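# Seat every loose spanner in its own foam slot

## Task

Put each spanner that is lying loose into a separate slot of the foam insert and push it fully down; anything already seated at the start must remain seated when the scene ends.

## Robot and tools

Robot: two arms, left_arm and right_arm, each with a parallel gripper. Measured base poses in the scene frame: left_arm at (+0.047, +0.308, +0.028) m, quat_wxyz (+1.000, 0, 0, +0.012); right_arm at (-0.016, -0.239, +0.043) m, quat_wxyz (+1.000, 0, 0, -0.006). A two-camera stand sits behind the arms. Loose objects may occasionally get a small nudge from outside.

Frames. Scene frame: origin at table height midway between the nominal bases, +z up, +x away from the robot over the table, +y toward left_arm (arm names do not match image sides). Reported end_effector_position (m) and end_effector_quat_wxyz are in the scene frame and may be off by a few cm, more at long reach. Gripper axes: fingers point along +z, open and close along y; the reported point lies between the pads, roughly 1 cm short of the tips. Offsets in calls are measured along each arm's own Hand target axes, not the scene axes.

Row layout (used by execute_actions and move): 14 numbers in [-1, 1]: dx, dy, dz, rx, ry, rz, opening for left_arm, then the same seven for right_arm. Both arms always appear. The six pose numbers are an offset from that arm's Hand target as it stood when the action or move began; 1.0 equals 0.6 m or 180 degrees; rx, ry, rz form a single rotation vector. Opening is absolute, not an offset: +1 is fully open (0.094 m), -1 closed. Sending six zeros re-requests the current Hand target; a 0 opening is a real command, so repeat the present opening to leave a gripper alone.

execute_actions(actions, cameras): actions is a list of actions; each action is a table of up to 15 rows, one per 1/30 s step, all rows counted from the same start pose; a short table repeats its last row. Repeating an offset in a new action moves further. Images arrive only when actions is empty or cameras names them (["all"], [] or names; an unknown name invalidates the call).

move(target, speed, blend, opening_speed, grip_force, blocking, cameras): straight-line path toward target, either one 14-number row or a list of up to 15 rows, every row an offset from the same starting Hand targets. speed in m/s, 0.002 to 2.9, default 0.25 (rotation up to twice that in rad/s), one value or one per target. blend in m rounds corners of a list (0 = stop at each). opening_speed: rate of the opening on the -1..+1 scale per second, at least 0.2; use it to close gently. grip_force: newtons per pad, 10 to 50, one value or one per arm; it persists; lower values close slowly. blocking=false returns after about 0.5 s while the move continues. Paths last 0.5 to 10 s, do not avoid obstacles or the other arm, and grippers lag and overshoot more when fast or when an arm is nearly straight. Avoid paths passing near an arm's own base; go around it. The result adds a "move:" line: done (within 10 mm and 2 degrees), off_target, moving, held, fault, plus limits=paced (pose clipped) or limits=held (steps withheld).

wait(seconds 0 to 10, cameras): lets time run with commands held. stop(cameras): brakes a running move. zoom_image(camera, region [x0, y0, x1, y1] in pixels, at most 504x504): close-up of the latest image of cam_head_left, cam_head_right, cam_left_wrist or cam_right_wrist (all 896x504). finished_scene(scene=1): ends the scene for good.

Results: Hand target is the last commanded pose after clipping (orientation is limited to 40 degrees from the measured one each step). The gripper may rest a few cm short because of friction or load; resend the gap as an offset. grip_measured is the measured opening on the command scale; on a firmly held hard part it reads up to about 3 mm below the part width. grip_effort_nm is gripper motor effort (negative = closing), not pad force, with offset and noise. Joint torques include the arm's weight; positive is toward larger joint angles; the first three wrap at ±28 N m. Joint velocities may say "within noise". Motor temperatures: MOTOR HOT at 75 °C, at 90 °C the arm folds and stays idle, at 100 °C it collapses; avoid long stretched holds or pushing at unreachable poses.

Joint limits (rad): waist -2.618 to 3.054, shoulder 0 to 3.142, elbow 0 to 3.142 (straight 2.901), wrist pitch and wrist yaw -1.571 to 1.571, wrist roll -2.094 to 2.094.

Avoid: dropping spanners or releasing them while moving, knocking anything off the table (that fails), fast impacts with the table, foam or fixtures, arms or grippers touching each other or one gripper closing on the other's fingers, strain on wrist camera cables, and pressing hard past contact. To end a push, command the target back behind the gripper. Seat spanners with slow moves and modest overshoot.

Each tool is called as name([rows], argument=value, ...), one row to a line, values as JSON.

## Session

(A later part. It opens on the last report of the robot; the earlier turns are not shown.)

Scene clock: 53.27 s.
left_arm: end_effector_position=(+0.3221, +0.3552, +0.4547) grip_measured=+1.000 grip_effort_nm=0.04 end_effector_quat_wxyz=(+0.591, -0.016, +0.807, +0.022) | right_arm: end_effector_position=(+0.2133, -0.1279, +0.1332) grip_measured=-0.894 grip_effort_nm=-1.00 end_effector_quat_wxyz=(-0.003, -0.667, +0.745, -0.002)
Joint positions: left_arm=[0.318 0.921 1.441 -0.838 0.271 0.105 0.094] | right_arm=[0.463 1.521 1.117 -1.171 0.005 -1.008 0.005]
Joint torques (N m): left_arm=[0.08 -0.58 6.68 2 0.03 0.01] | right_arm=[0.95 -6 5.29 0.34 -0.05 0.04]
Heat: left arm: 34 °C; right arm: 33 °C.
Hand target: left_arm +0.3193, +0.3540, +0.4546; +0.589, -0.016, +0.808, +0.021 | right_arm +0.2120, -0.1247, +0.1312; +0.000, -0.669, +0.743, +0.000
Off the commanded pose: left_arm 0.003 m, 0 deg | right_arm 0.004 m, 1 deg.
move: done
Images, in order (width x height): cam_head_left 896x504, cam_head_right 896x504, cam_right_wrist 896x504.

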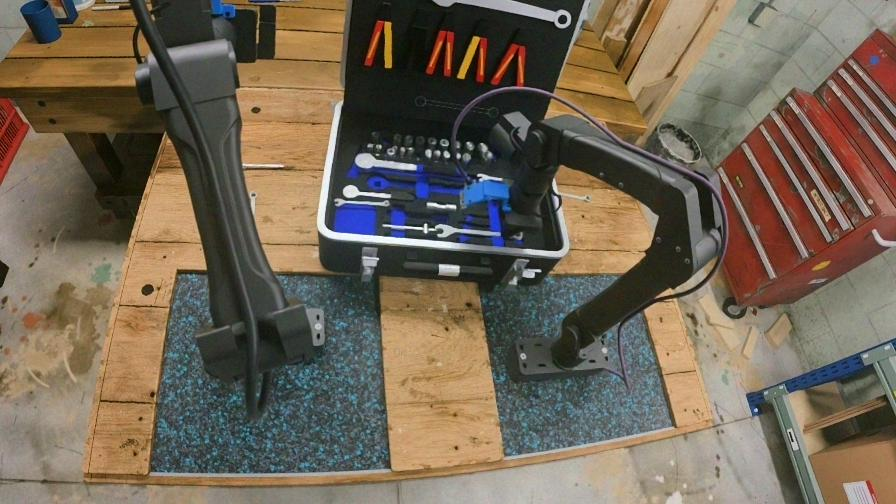

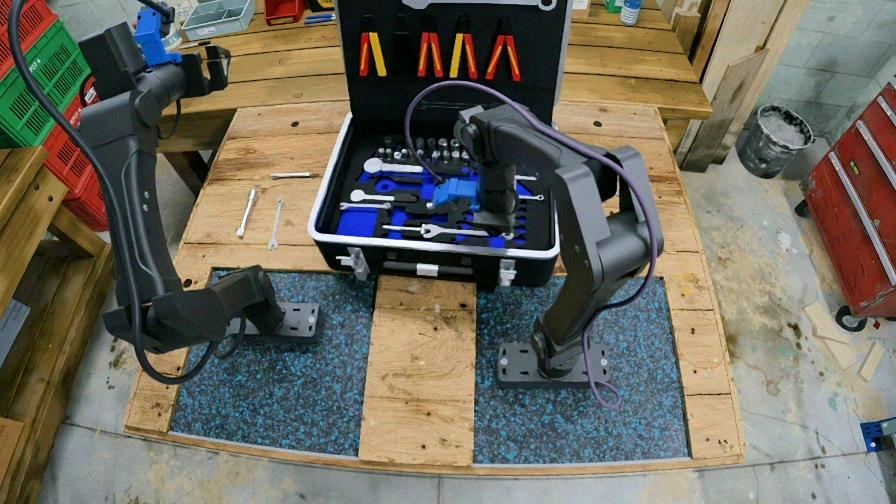

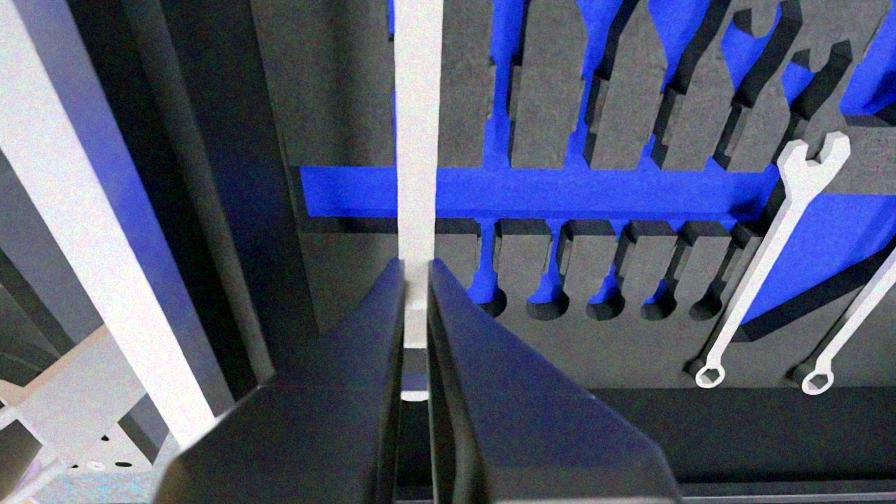

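move(target=[0,0,0,0,0,0,1, 0,0.0115,0.0517,0,0,0,-0.92], speed=0.08, cameras=["cam_right_wrist"])

zoom_image(camera="cam_right_wrist", region=[240, 0, 600, 360])

Scene clock: 55.33 s.
left_arm: end_effector_position=(+0.3221, +0.3552, +0.4547) grip_measured=+1.000 grip_effort_nm=0.04 end_effector_quat_wxyz=(+0.591, -0.016, +0.807, +0.022) | right_arm: end_effector_position=(+0.2065, -0.1265, +0.1035) grip_measured=-0.894 grip_effort_nm=-1.00 end_effector_quat_wxyz=(+0.000, -0.668, +0.744, -0.002)
Joint positions: left_arm=[0.318 0.921 1.441 -0.838 0.271 0.105 0.094] | right_arm=[0.48 1.521 0.996 -1.045 0.005 -0.994 0.005]
Joint torques (N m): left_arm=[0.03 -0.57 6.87 2.01 -0.01 0.04] | right_arm=[0.8 -5.3 5.15 0.36 -0.05 0.04]
Heat: left arm: 34 °C; right arm: 33 °C.
Hand target: left_arm +0.3193, +0.3540, +0.4546; +0.589, -0.016, +0.808, +0.021 | right_arm +0.2051, -0.1240, +0.1001; +0.000, -0.669, +0.743, +0.000
Off the commanded pose: left_arm 0.003 m, 0 deg | right_arm 0.004 m, 0 deg.
move: done
Images, in order (width x height): cam_right_wrist 896x504.

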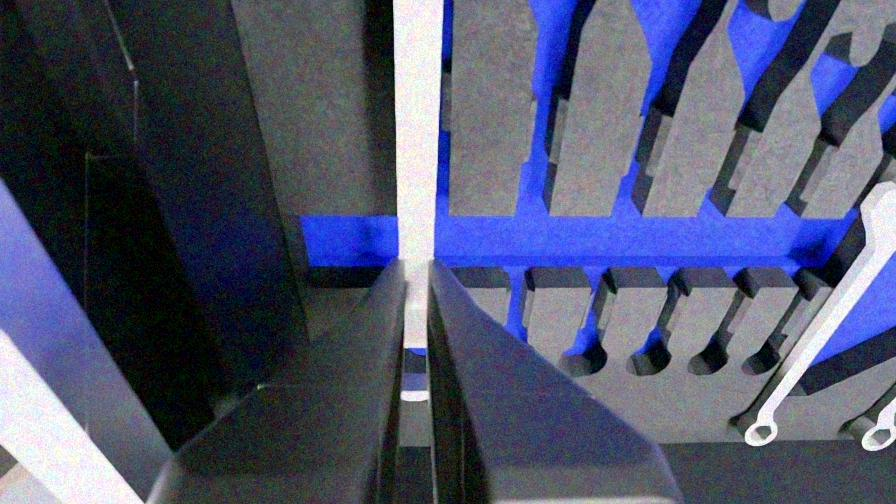

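Scaled by 1.400 from the camera's 896x504 image, which has a finer 1280x720 frame.

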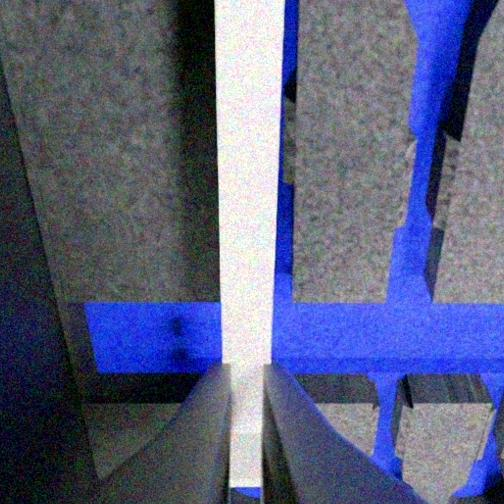

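move(target=[0,0,0,0,0,0,1, 0,-0.005,0.0083,0,0,-0.0139,-0.92], speed=0.08, cameras=["cam_right_wrist"])

zoom_image(camera="cam_right_wrist", region=[240, 0, 600, 360])

Scene clock: 69.40 s.
left_arm: end_effector_position=(+0.3221, +0.3552, +0.4547) grip_measured=+1.000 grip_effort_nm=0.04 end_effector_quat_wxyz=(+0.591, -0.016, +0.807, +0.022) | right_arm: end_effector_position=(+0.2106, -0.1245, +0.1000) grip_measured=-0.894 grip_effort_nm=-1.00 end_effector_quat_wxyz=(-0.003, +0.682, -0.732, +0.003)
Joint positions: left_arm=[0.318 0.921 1.441 -0.838 0.271 0.105 0.094] | right_arm=[0.48 1.536 0.996 -1.024 0.005 -1.032 0.005]
Joint torques (N m): left_arm=[0.02 -0.61 6.87 2.07 0.06 0.02] | right_arm=[0.2 -5.38 4.64 0.35 -0.05 -0.11]
Heat: left arm: 34 °C; right arm: 32 °C.
Hand target: left_arm +0.3193, +0.3540, +0.4546; +0.589, -0.016, +0.808, +0.021 | right_arm +0.2081, -0.1243, +0.0951; +0.000, +0.685, -0.728, +0.000
Off the commanded pose: left_arm 0.003 m, 0 deg | right_arm 0.005 m, 1 deg.
move: done
Images, in order (width x height): cam_right_wrist 896x504.

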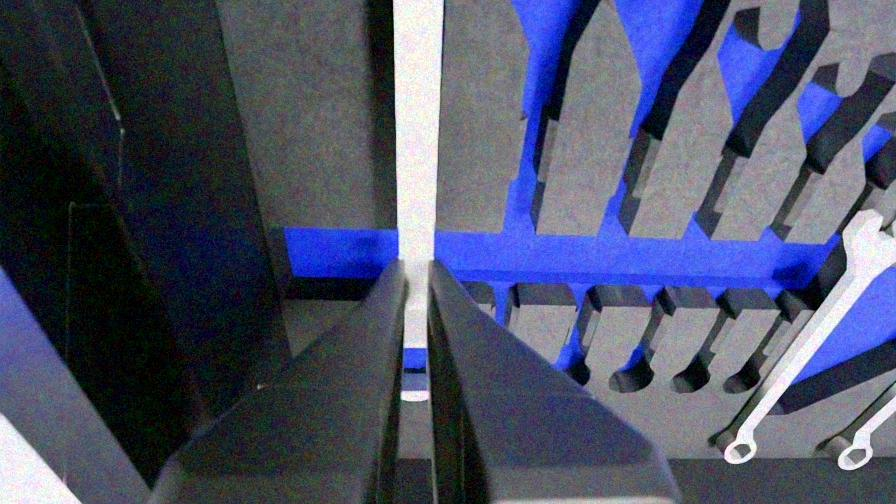

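Scaled by 1.400 from the camera's 896x504 image, which has a finer 1280x720 frame.

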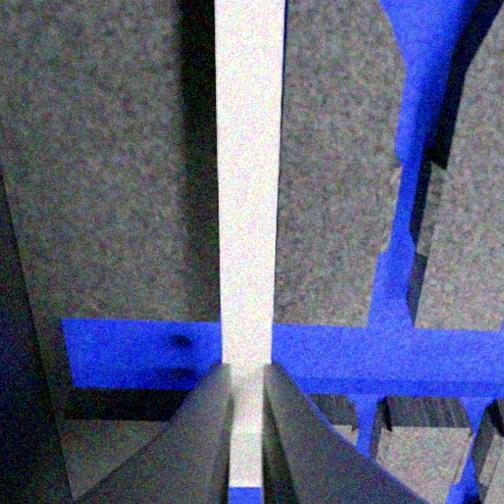

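zoom_image(camera="cam_right_wrist", region=[480, 60, 896, 476])

Scaled by 1.212 from the camera's 896x504 image, which has a finer 1280x720 frame.

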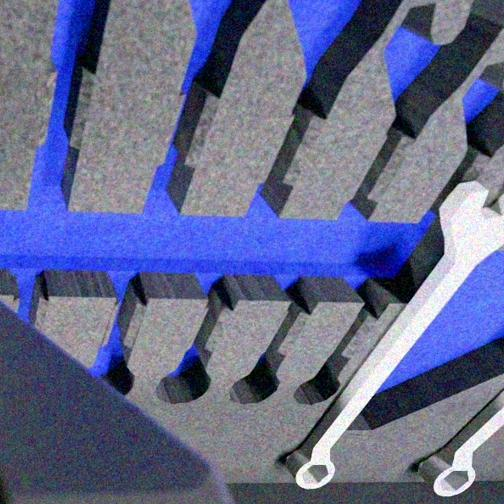

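move(target=[0,0,0,0,0,0,1, 0,0.0015,0.0067,0,0,-0.0045,-0.92], speed=0.06, cameras=["cam_right_wrist"])

zoom_image(camera="cam_right_wrist", region=[340, 0, 640, 300])

Scene clock: 71.47 s.
left_arm: end_effector_position=(+0.3221, +0.3552, +0.4547) grip_measured=+1.000 grip_effort_nm=0.04 end_effector_quat_wxyz=(+0.591, -0.016, +0.807, +0.022) | right_arm: end_effector_position=(+0.2089, -0.1254, +0.0955) grip_measured=-0.894 grip_effort_nm=-1.00 end_effector_quat_wxyz=(-0.002, +0.686, -0.727, +0.003)
Joint positions: left_arm=[0.318 0.921 1.441 -0.838 0.271 0.105 0.094] | right_arm=[0.48 1.536 0.978 -1.007 0.005 -1.044 0.005]
Joint torques (N m): left_arm=[-0.06 -0.42 6.65 2.05 0 0.03] | right_arm=[0.34 -5.16 4.93 0.37 -0.04 -0.09]
Heat: left arm: 34 °C; right arm: 32 °C.
Hand target: left_arm +0.3193, +0.3540, +0.4546; +0.589, -0.016, +0.808, +0.021 | right_arm +0.2072, -0.1242, +0.0911; +0.000, +0.690, -0.723, +0.000
Off the commanded pose: left_arm 0.003 m, 0 deg | right_arm 0.005 m, 1 deg.
move: done
Images, in order (width x height): cam_right_wrist 896x504.

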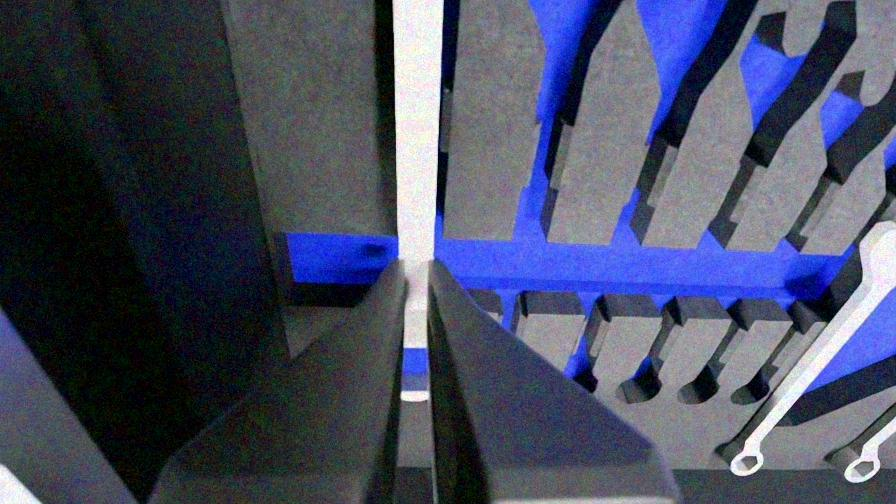

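Scaled by 1.680 from the camera's 896x504 image, which has a finer 1280x720 frame.

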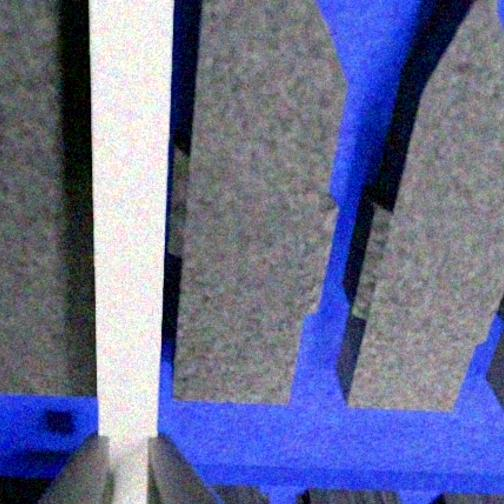

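zoom_image(camera="cam_right_wrist", region=[480, 180, 780, 480])

zoom_image(camera="cam_right_wrist", region=[340, 180, 560, 400])

Scaled by 1.680 from the camera's 896x504 image, which has a finer 1280x720 frame.

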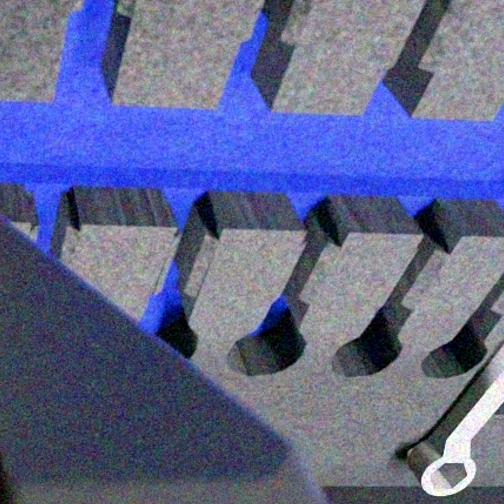

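Scaled by 2.291 from the camera's 896x504 image, which has a finer 1280x720 frame.

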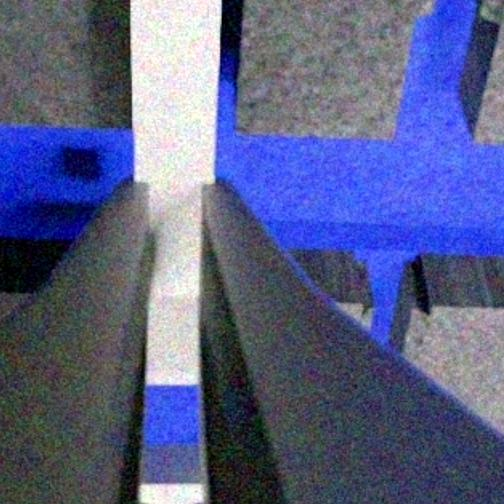

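move(target=[0,0,0,0,0,0,1, 0,-0.0025,0.0075,0,0,0,-0.92], speed=0.05, cameras=["cam_right_wrist"])

zoom_image(camera="cam_right_wrist", region=[340, 0, 640, 300])

Scene clock: 73.53 s.
left_arm: end_effector_position=(+0.3221, +0.3552, +0.4547) grip_measured=+1.000 grip_effort_nm=0.04 end_effector_quat_wxyz=(+0.591, -0.016, +0.807, +0.022) | right_arm: end_effector_position=(+0.2097, -0.1249, +0.0906) grip_measured=-0.894 grip_effort_nm=-1.00 end_effector_quat_wxyz=(+0.000, +0.687, -0.726, +0.003)
Joint positions: left_arm=[0.318 0.921 1.441 -0.838 0.271 0.105 0.094] | right_arm=[0.48 1.549 0.97 -0.989 0.005 -1.048 0.005]
Joint torques (N m): left_arm=[0.05 -0.47 6.86 2.05 0.05 0.04] | right_arm=[0.03 -5.37 4.86 0.36 -0.05 -0.11]
Heat: left arm: 34 °C; right arm: 32 °C.
Hand target: left_arm +0.3193, +0.3540, +0.4546; +0.589, -0.016, +0.808, +0.021 | right_arm +0.2086, -0.1243, +0.0865; +0.000, +0.690, -0.723, +0.000
Off the commanded pose: left_arm 0.003 m, 0 deg | right_arm 0.004 m, 1 deg.
move: done
Images, in order (width x height): cam_right_wrist 896x504.

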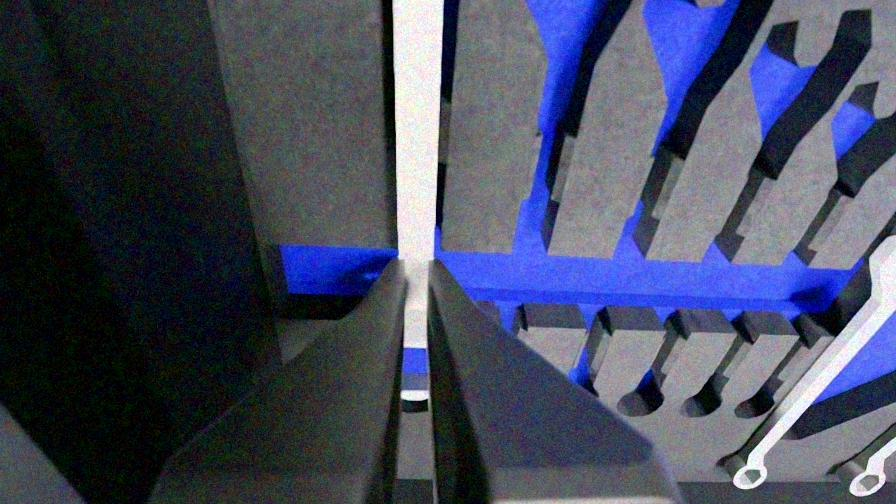

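Scaled by 1.680 from the camera's 896x504 image, which has a finer 1280x720 frame.

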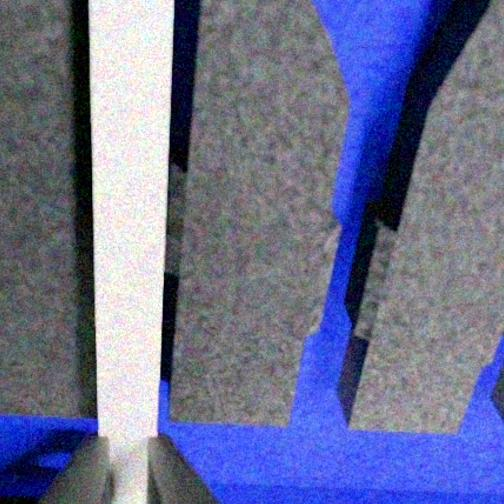

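zoom_image(camera="cam_right_wrist", region=[340, 300, 490, 450])

Scaled by 3.360 from the camera's 896x504 image, which has a finer 1280x720 frame.

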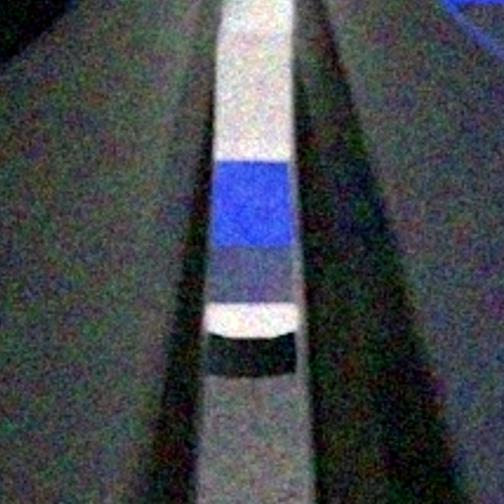

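execute_actions(actions=[])

zoom_image(camera="cam_head_left", region=[390, 170, 570, 280])

zoom_image(camera="cam_head_right", region=[380, 170, 560, 280])

Scene clock: 74.50 s.
left_arm: end_effector_position=(+0.3221, +0.3552, +0.4547) grip_measured=+1.000 grip_effort_nm=0.04 end_effector_quat_wxyz=(+0.591, -0.016, +0.807, +0.022) | right_arm: end_effector_position=(+0.2097, -0.1249, +0.0906) grip_measured=-0.894 grip_effort_nm=-1.00 end_effector_quat_wxyz=(+0.000, +0.688, -0.726, +0.003)
Joint positions: left_arm=[0.318 0.921 1.441 -0.838 0.271 0.105 0.094] | right_arm=[0.48 1.549 0.97 -0.989 0.005 -1.048 0.005]
Joint velocities: within noise
Joint torques (N m): left_arm=[0.05 -0.46 6.84 2.04 -0.01 0.01] | right_arm=[0.05 -5.39 4.93 0.38 -0.05 -0.1]
Motor temperatures (°C): left_arm=[28 26 34 34 25 26 26] | right_arm=[27 30 32 25 28 26 26]
Heat: left arm: 34 °C; right arm: 32 °C.
Hand target: left_arm +0.3193, +0.3540, +0.4546; +0.589, -0.016, +0.808, +0.021 | right_arm +0.2086, -0.1244, +0.0865; +0.000, +0.690, -0.723, +0.000
Tool commands: left_gripper/opening=+1.0 right_gripper/opening=-0.92
Off the commanded pose: left_arm 0.003 m, 0 deg | right_arm 0.004 m, 1 deg.

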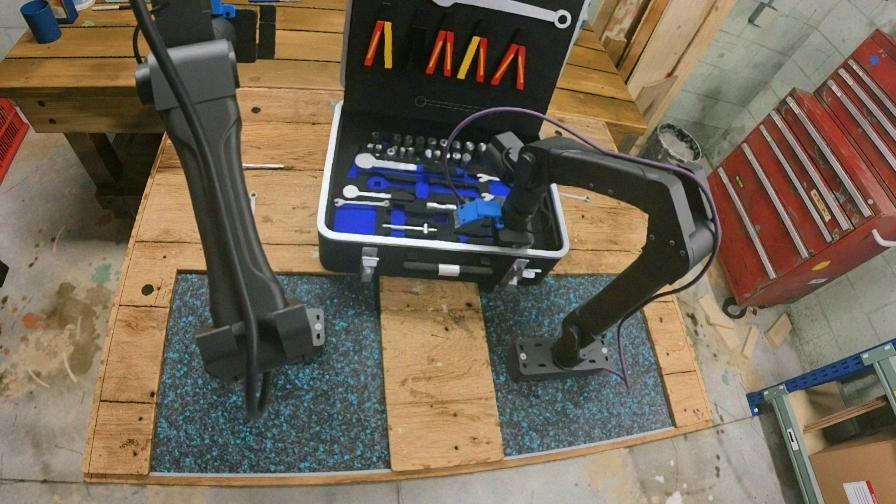

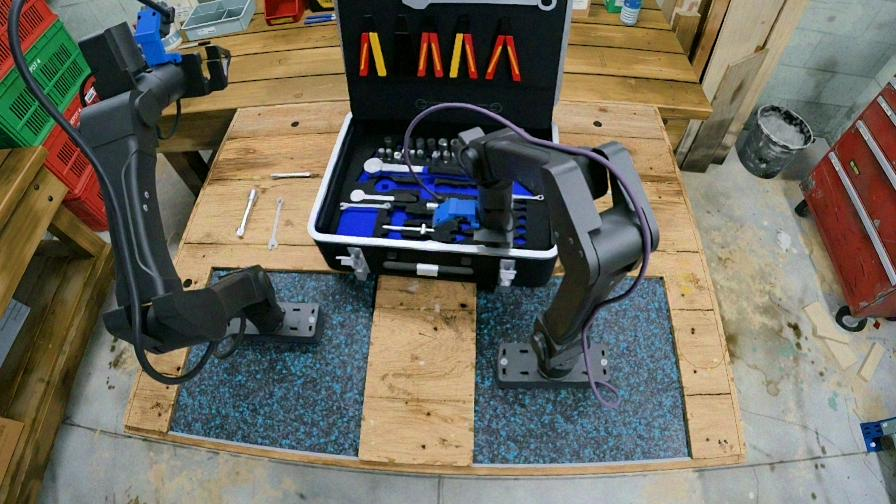

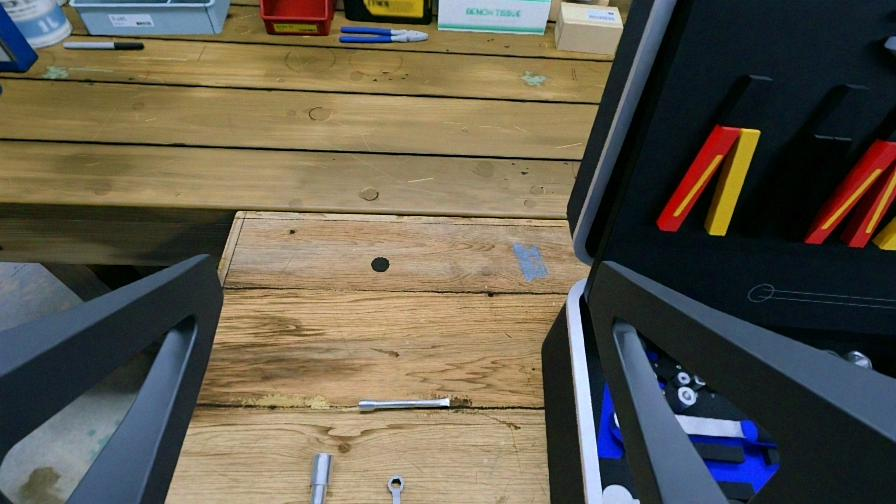

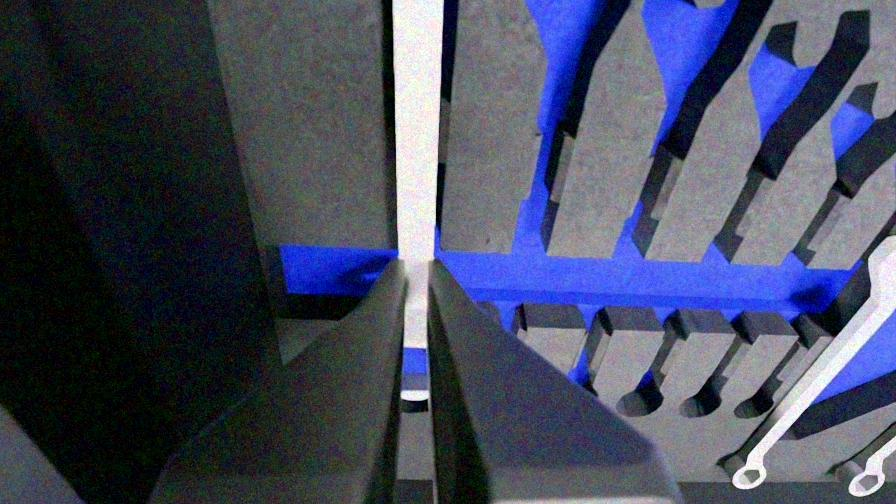

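Scaled by 2.800 from the camera's 896x504 image, which has a finer 1280x720 frame.

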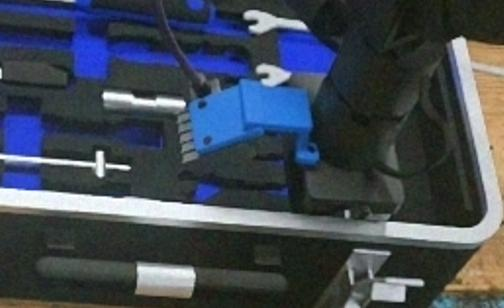

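Scaled by 2.800 from the camera's 896x504 image, which has a finer 1280x720 frame.

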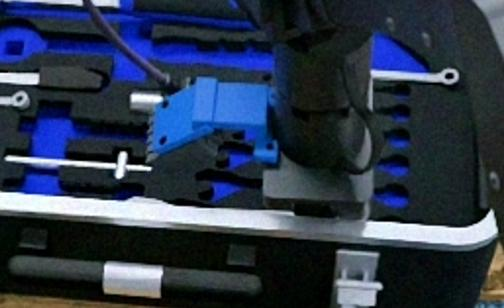

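move([
  [0,0,0,0,0,0,1, 0,0,-0.012,0,0,0,-0.92],
  [0,0,0,0,0,0,1, 0.03,-0.001,-0.01,0,0,0,-0.92],
], speed=0.06, blend=0.003, cameras=["cam_right_wrist"])

zoom_image(camera="cam_right_wrist", region=[340, 300, 490, 450])

zoom_image(camera="cam_right_wrist", region=[340, 0, 640, 300])

Scene clock: 76.13 s.
left_arm: end_effector_position=(+0.3221, +0.3552, +0.4547) grip_measured=+1.000 grip_effort_nm=0.04 end_effector_quat_wxyz=(+0.591, -0.016, +0.807, +0.022) | right_arm: end_effector_position=(+0.2126, -0.1397, +0.0900) grip_measured=-0.894 grip_effort_nm=-1.00 end_effector_quat_wxyz=(+0.002, +0.689, -0.725, +0.002)
Joint positions: left_arm=[0.318 0.921 1.441 -0.838 0.271 0.105 0.094] | right_arm=[0.422 1.541 0.959 -0.991 0.005 -1.109 0.005]
Joint torques (N m): left_arm=[-0.12 -0.61 6.83 2.03 0.01 0.04] | right_arm=[-0.64 -7.94 4.81 0.1 -0.04 -0.1]
Heat: left arm: 35 °C; right arm: 32 °C.
Hand target: left_arm +0.3193, +0.3540, +0.4546; +0.589, -0.016, +0.808, +0.021 | right_arm +0.2085, -0.1424, +0.0926; +0.000, +0.690, -0.724, +0.000
Off the commanded pose: left_arm 0.003 m, 0 deg | right_arm 0.006 m, 0 deg.
move: done
Images, in order (width x height): cam_right_wrist 896x504.

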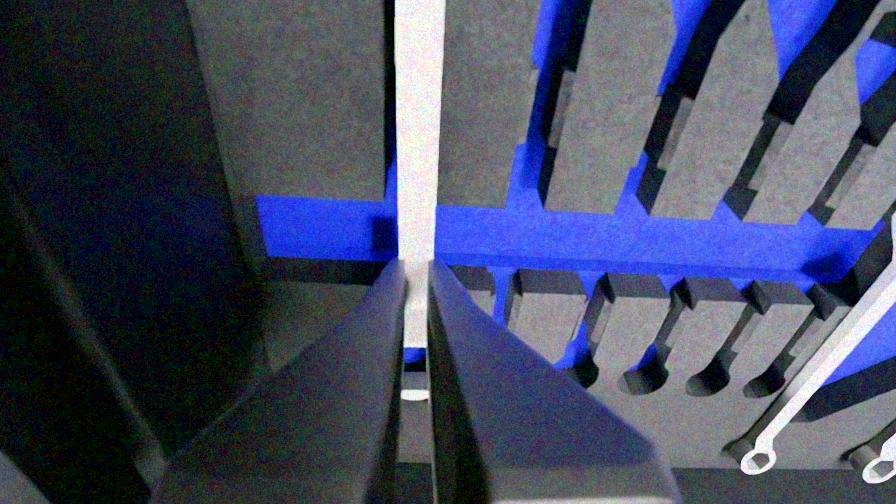

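Scaled by 3.360 from the camera's 896x504 image, which has a finer 1280x720 frame.

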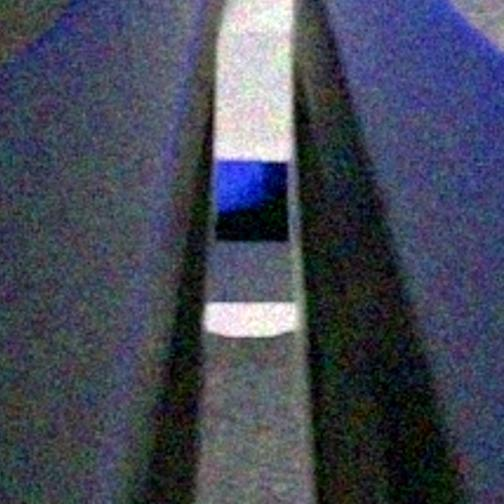

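Scaled by 1.680 from the camera's 896x504 image, which has a finer 1280x720 frame.

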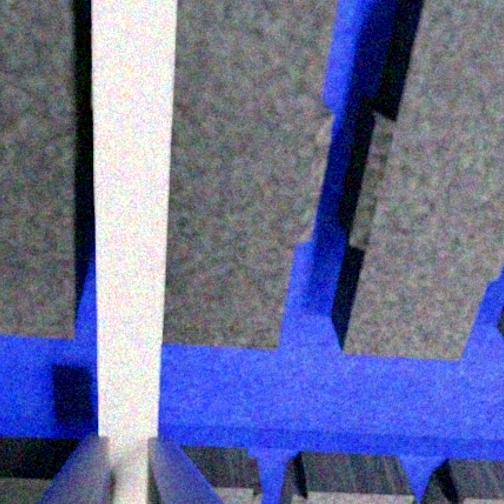

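move(target=[0,0,0,0,0,0,1, 0.0015,0.0055,-0.003,0,0,0,-0.92], speed=0.05, cameras=["cam_right_wrist"])

zoom_image(camera="cam_right_wrist", region=[340, 0, 640, 300])

zoom_image(camera="cam_right_wrist", region=[340, 300, 490, 450])

Scene clock: 77.07 s.
left_arm: end_effector_position=(+0.3221, +0.3552, +0.4547) grip_measured=+1.000 grip_effort_nm=0.04 end_effector_quat_wxyz=(+0.591, -0.016, +0.807, +0.022) | right_arm: end_effector_position=(+0.2097, -0.1410, +0.0915) grip_measured=-0.894 grip_effort_nm=-1.00 end_effector_quat_wxyz=(+0.002, +0.689, -0.725, +0.002)
Joint positions: left_arm=[0.318 0.921 1.441 -0.838 0.271 0.105 0.094] | right_arm=[0.422 1.526 0.951 -0.998 0.005 -1.11 0.005]
Joint torques (N m): left_arm=[-0.01 -0.54 6.98 2.01 0.06 0.05] | right_arm=[-0.42 -7.95 4.88 0.05 -0.05 -0.11]
Heat: left arm: 35 °C; right arm: 32 °C.
Hand target: left_arm +0.3193, +0.3540, +0.4546; +0.589, -0.016, +0.808, +0.021 | right_arm +0.2051, -0.1431, +0.0943; +0.000, +0.690, -0.723, +0.000
Off the commanded pose: left_arm 0.003 m, 0 deg | right_arm 0.006 m, 0 deg.
move: done
Images, in order (width x height): cam_right_wrist 896x504.

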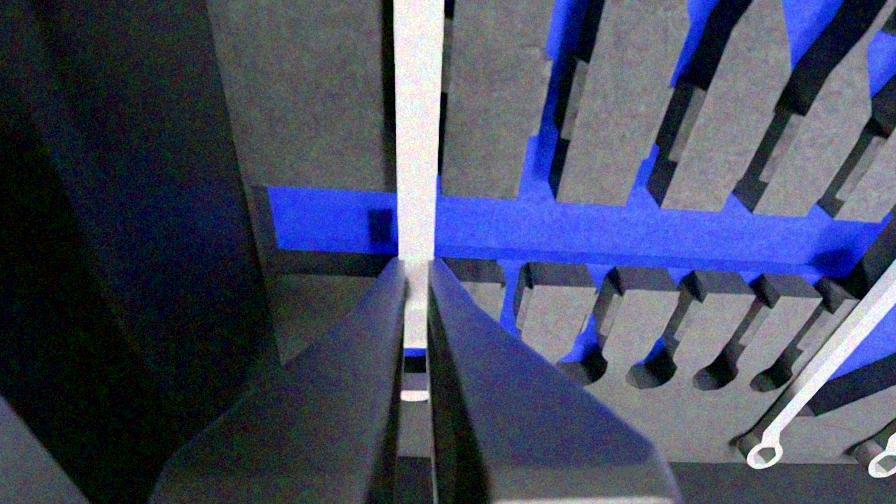

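Scaled by 1.680 from the camera's 896x504 image, which has a finer 1280x720 frame.

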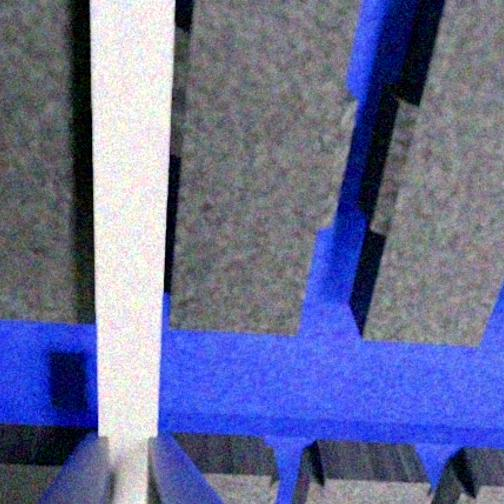

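Scaled by 3.360 from the camera's 896x504 image, which has a finer 1280x720 frame.

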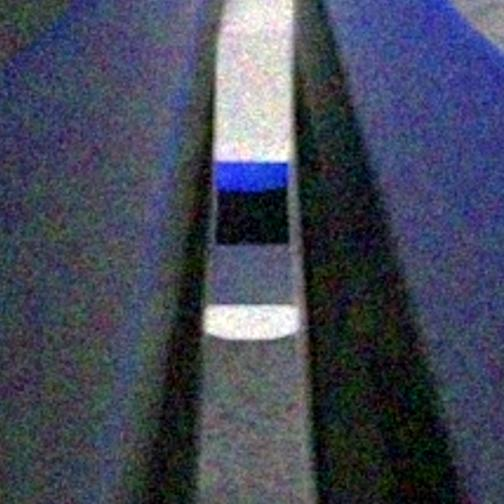

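move(target=[0,0,0,0,0,0,1, 0,-0.001,0.004,0,0,0.0045,-0.92], speed=0.05, cameras=["cam_right_wrist"])

zoom_image(camera="cam_right_wrist", region=[340, 0, 640, 300])

zoom_image(camera="cam_right_wrist", region=[340, 300, 490, 450])

Scene clock: 78.73 s.
left_arm: end_effector_position=(+0.3221, +0.3552, +0.4547) grip_measured=+1.000 grip_effort_nm=0.04 end_effector_quat_wxyz=(+0.591, -0.016, +0.807, +0.022) | right_arm: end_effector_position=(+0.2097, -0.1410, +0.0915) grip_measured=-0.894 grip_effort_nm=-1.00 end_effector_quat_wxyz=(+0.002, +0.689, -0.725, +0.002)
Joint positions: left_arm=[0.318 0.921 1.441 -0.838 0.271 0.105 0.094] | right_arm=[0.422 1.526 0.951 -0.998 0.005 -1.109 0.005]
Joint torques (N m): left_arm=[-0.02 -0.47 6.84 2.02 0.02 0.03] | right_arm=[-0.51 -7.39 4.48 0.19 -0.07 0.02]
Heat: left arm: 35 °C; right arm: 32 °C.
Hand target: left_arm +0.3193, +0.3540, +0.4546; +0.589, -0.016, +0.808, +0.021 | right_arm +0.2057, -0.1432, +0.0919; +0.000, +0.685, -0.728, +0.000
Off the commanded pose: left_arm 0.003 m, 0 deg | right_arm 0.005 m, 1 deg.
move: done
Images, in order (width x height): cam_right_wrist 896x504.

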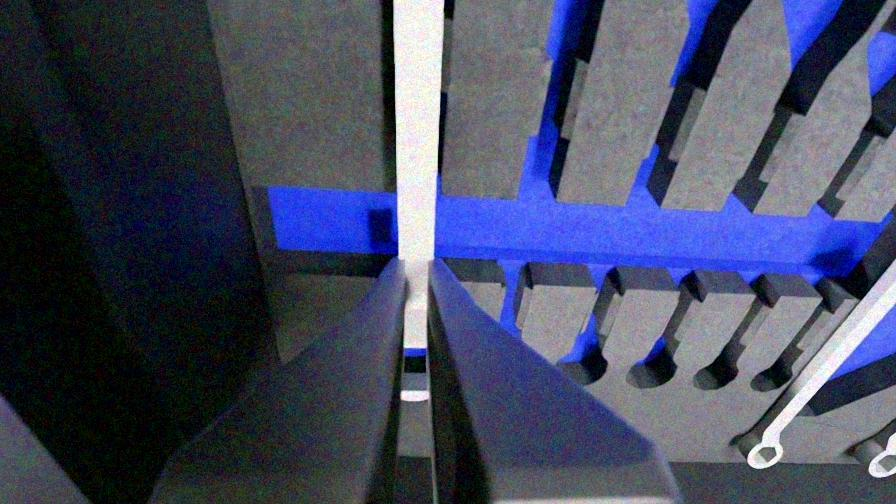

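Scaled by 1.680 from the camera's 896x504 image, which has a finer 1280x720 frame.

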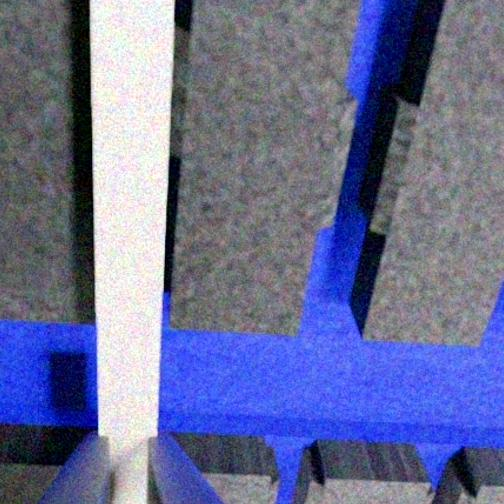

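Scaled by 3.360 from the camera's 896x504 image, which has a finer 1280x720 frame.

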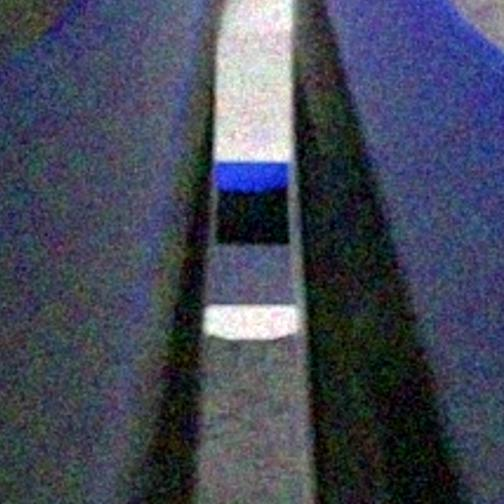

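move([
  [0,0,0,0,0,0,1, 0.003,0,-0.015,0,0,-0.0005,-0.92],
  [0,0,0,0,0,0,1, 0.003,-0.001,0.003,0,0,-0.0005,-0.92],
], speed=0.06, cameras=["cam_right_wrist"])

zoom_image(camera="cam_right_wrist", region=[340, 0, 640, 300])

zoom_image(camera="cam_right_wrist", region=[340, 300, 490, 450])

Scene clock: 80.70 s.
left_arm: end_effector_position=(+0.3221, +0.3552, +0.4547) grip_measured=+1.000 grip_effort_nm=0.04 end_effector_quat_wxyz=(+0.591, -0.016, +0.807, +0.022) | right_arm: end_effector_position=(+0.2056, -0.1440, +0.0912) grip_measured=-0.894 grip_effort_nm=-1.00 end_effector_quat_wxyz=(+0.006, +0.687, -0.727, +0.001)
Joint positions: left_arm=[0.318 0.921 1.441 -0.838 0.271 0.105 0.094] | right_arm=[0.417 1.516 0.94 -1.006 0.005 -1.109 0.005]
Joint torques (N m): left_arm=[0.13 -0.64 6.82 2.02 0.04 0.02] | right_arm=[-0.8 -6.17 4.82 0.34 -0.06 -0.08]
Heat: left arm: 35 °C; right arm: 32 °C.
Hand target: left_arm +0.3193, +0.3540, +0.4546; +0.589, -0.016, +0.808, +0.021 | right_arm +0.2062, -0.1449, +0.0902; +0.000, +0.686, -0.728, +0.000
Off the commanded pose: left_arm 0.003 m, 0 deg | right_arm 0.002 m, 1 deg.
move: done
Images, in order (width x height): cam_right_wrist 896x504.

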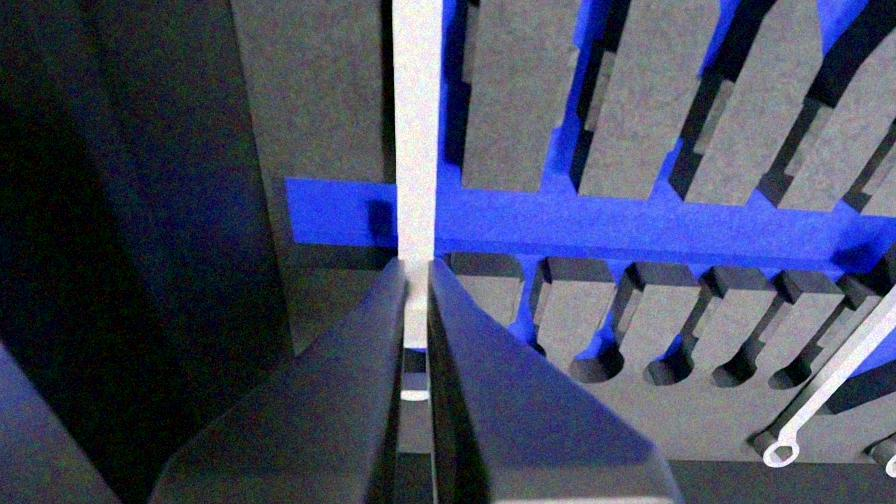

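Scaled by 1.680 from the camera's 896x504 image, which has a finer 1280x720 frame.

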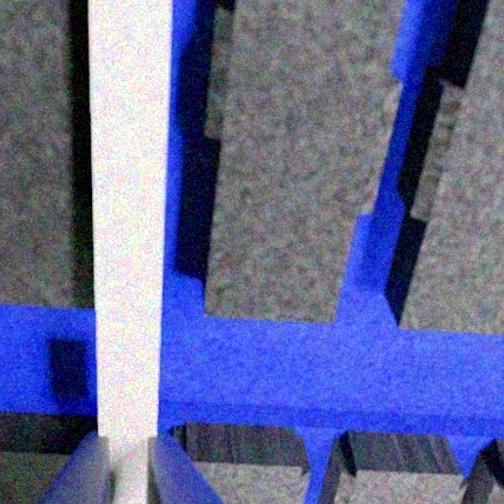

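Scaled by 3.360 from the camera's 896x504 image, which has a finer 1280x720 frame.

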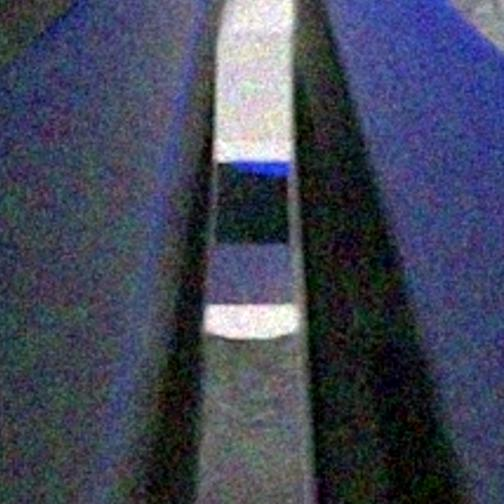

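move([
  [0,0,0,0,0,0,1, 0,-0.006,-0.012,0,0,0,-0.92],
  [0,0,0,0,0,0,1, 0,-0.0075,0.003,0,0,0,-0.92],
], speed=0.06, cameras=["cam_right_wrist"])

zoom_image(camera="cam_right_wrist", region=[340, 0, 640, 300])

Scene clock: 82.27 s.
left_arm: end_effector_position=(+0.3221, +0.3552, +0.4547) grip_measured=+1.000 grip_effort_nm=0.04 end_effector_quat_wxyz=(+0.591, -0.016, +0.807, +0.022) | right_arm: end_effector_position=(+0.2076, -0.1448, +0.0902) grip_measured=-0.894 grip_effort_nm=-1.00 end_effector_quat_wxyz=(+0.004, +0.687, -0.726, +0.001)
Joint positions: left_arm=[0.318 0.921 1.441 -0.838 0.271 0.105 0.094] | right_arm=[0.411 1.52 0.94 -0.998 0.005 -1.116 0.005]
Joint torques (N m): left_arm=[-0.16 -0.64 6.89 2.02 0.01 0] | right_arm=[-0.98 -5.07 5.67 0.36 -0.07 -0.1]
Heat: left arm: 35 °C; right arm: 32 °C.
Hand target: left_arm +0.3193, +0.3540, +0.4546; +0.589, -0.016, +0.808, +0.021 | right_arm +0.2106, -0.1452, +0.0884; +0.000, +0.686, -0.728, +0.000
Off the commanded pose: left_arm 0.003 m, 0 deg | right_arm 0.004 m, 1 deg.
move: done
Images, in order (width x height): cam_right_wrist 896x504.

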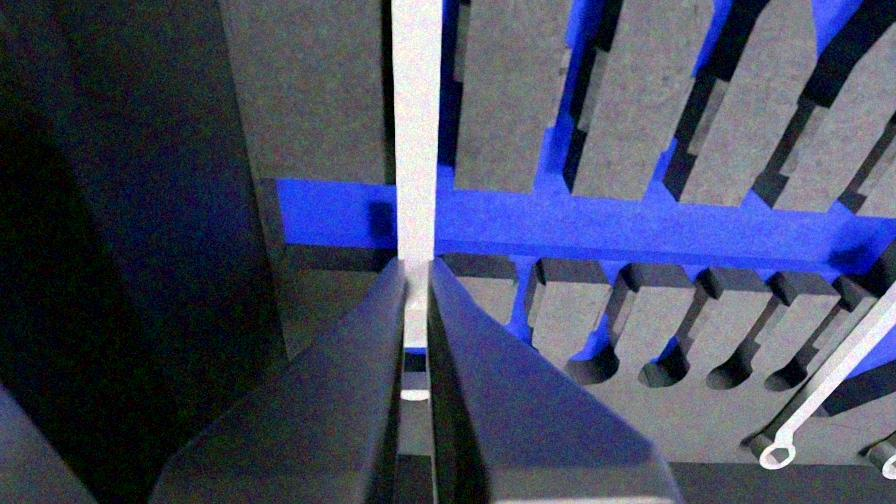

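Scaled by 1.680 from the camera's 896x504 image, which has a finer 1280x720 frame.

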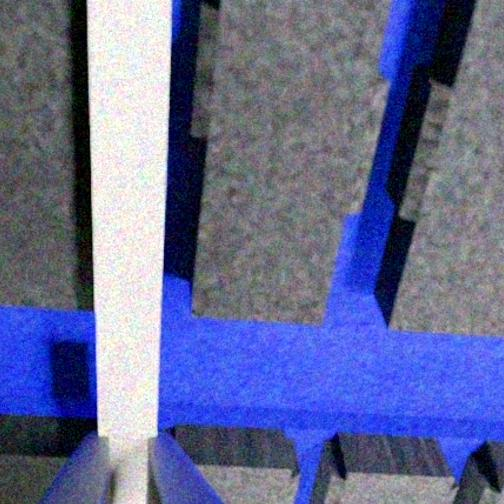

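move([
  [0,0,0,0,0,0,1, 0.001,-0.007,-0.015,0,0,0,-0.92],
  [0,0,0,0,0,0,1, 0.001,-0.003,0.001,0,0,0,-0.92],
], speed=0.06, cameras=["cam_right_wrist"])

zoom_image(camera="cam_right_wrist", region=[340, 0, 640, 300])

Scene clock: 83.70 s.
left_arm: end_effector_position=(+0.3221, +0.3552, +0.4547) grip_measured=+1.000 grip_effort_nm=0.04 end_effector_quat_wxyz=(+0.591, -0.016, +0.807, +0.022) | right_arm: end_effector_position=(+0.2090, -0.1472, +0.0891) grip_measured=-0.894 grip_effort_nm=-1.00 end_effector_quat_wxyz=(+0.006, +0.686, -0.728, +0.001)
Joint positions: left_arm=[0.318 0.921 1.441 -0.838 0.271 0.105 0.094] | right_arm=[0.399 1.526 0.941 -0.996 0.005 -1.123 0.005]
Joint torques (N m): left_arm=[-0.13 -0.55 6.79 2.02 0.01 0.05] | right_arm=[-0.42 -5.08 5.9 0.39 -0.05 -0.05]
Heat: left arm: 35 °C; right arm: 32 °C.
Hand target: left_arm +0.3193, +0.3540, +0.4546; +0.589, -0.016, +0.808, +0.021 | right_arm +0.2124, -0.1459, +0.0878; +0.000, +0.686, -0.728, +0.000
Off the commanded pose: left_arm 0.003 m, 0 deg | right_arm 0.004 m, 1 deg.
move: done
Images, in order (width x height): cam_right_wrist 896x504.

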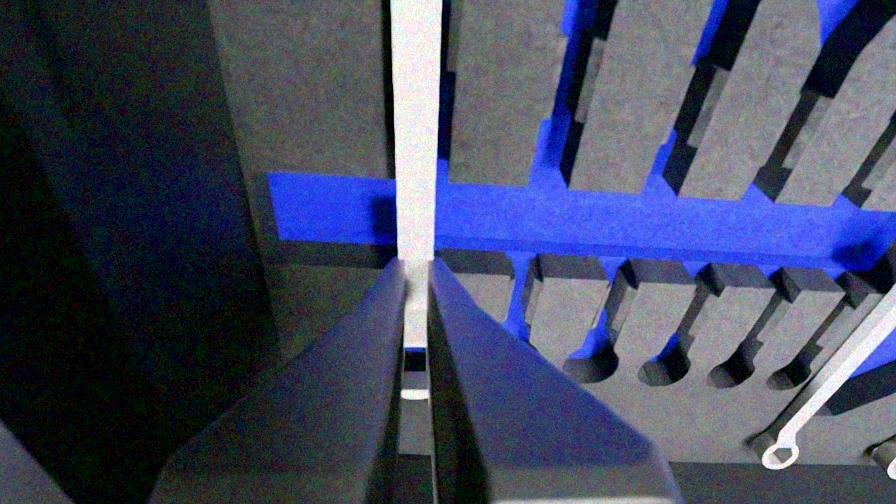

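Scaled by 1.680 from the camera's 896x504 image, which has a finer 1280x720 frame.

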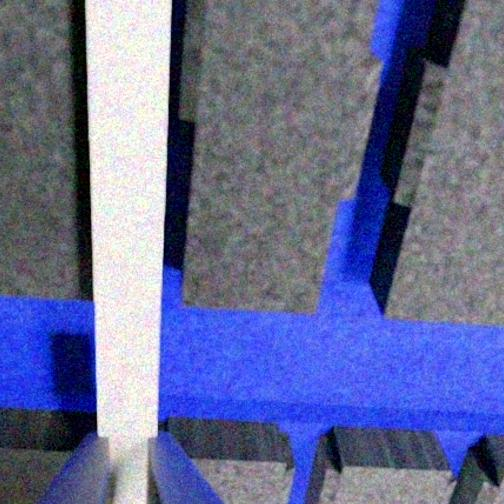

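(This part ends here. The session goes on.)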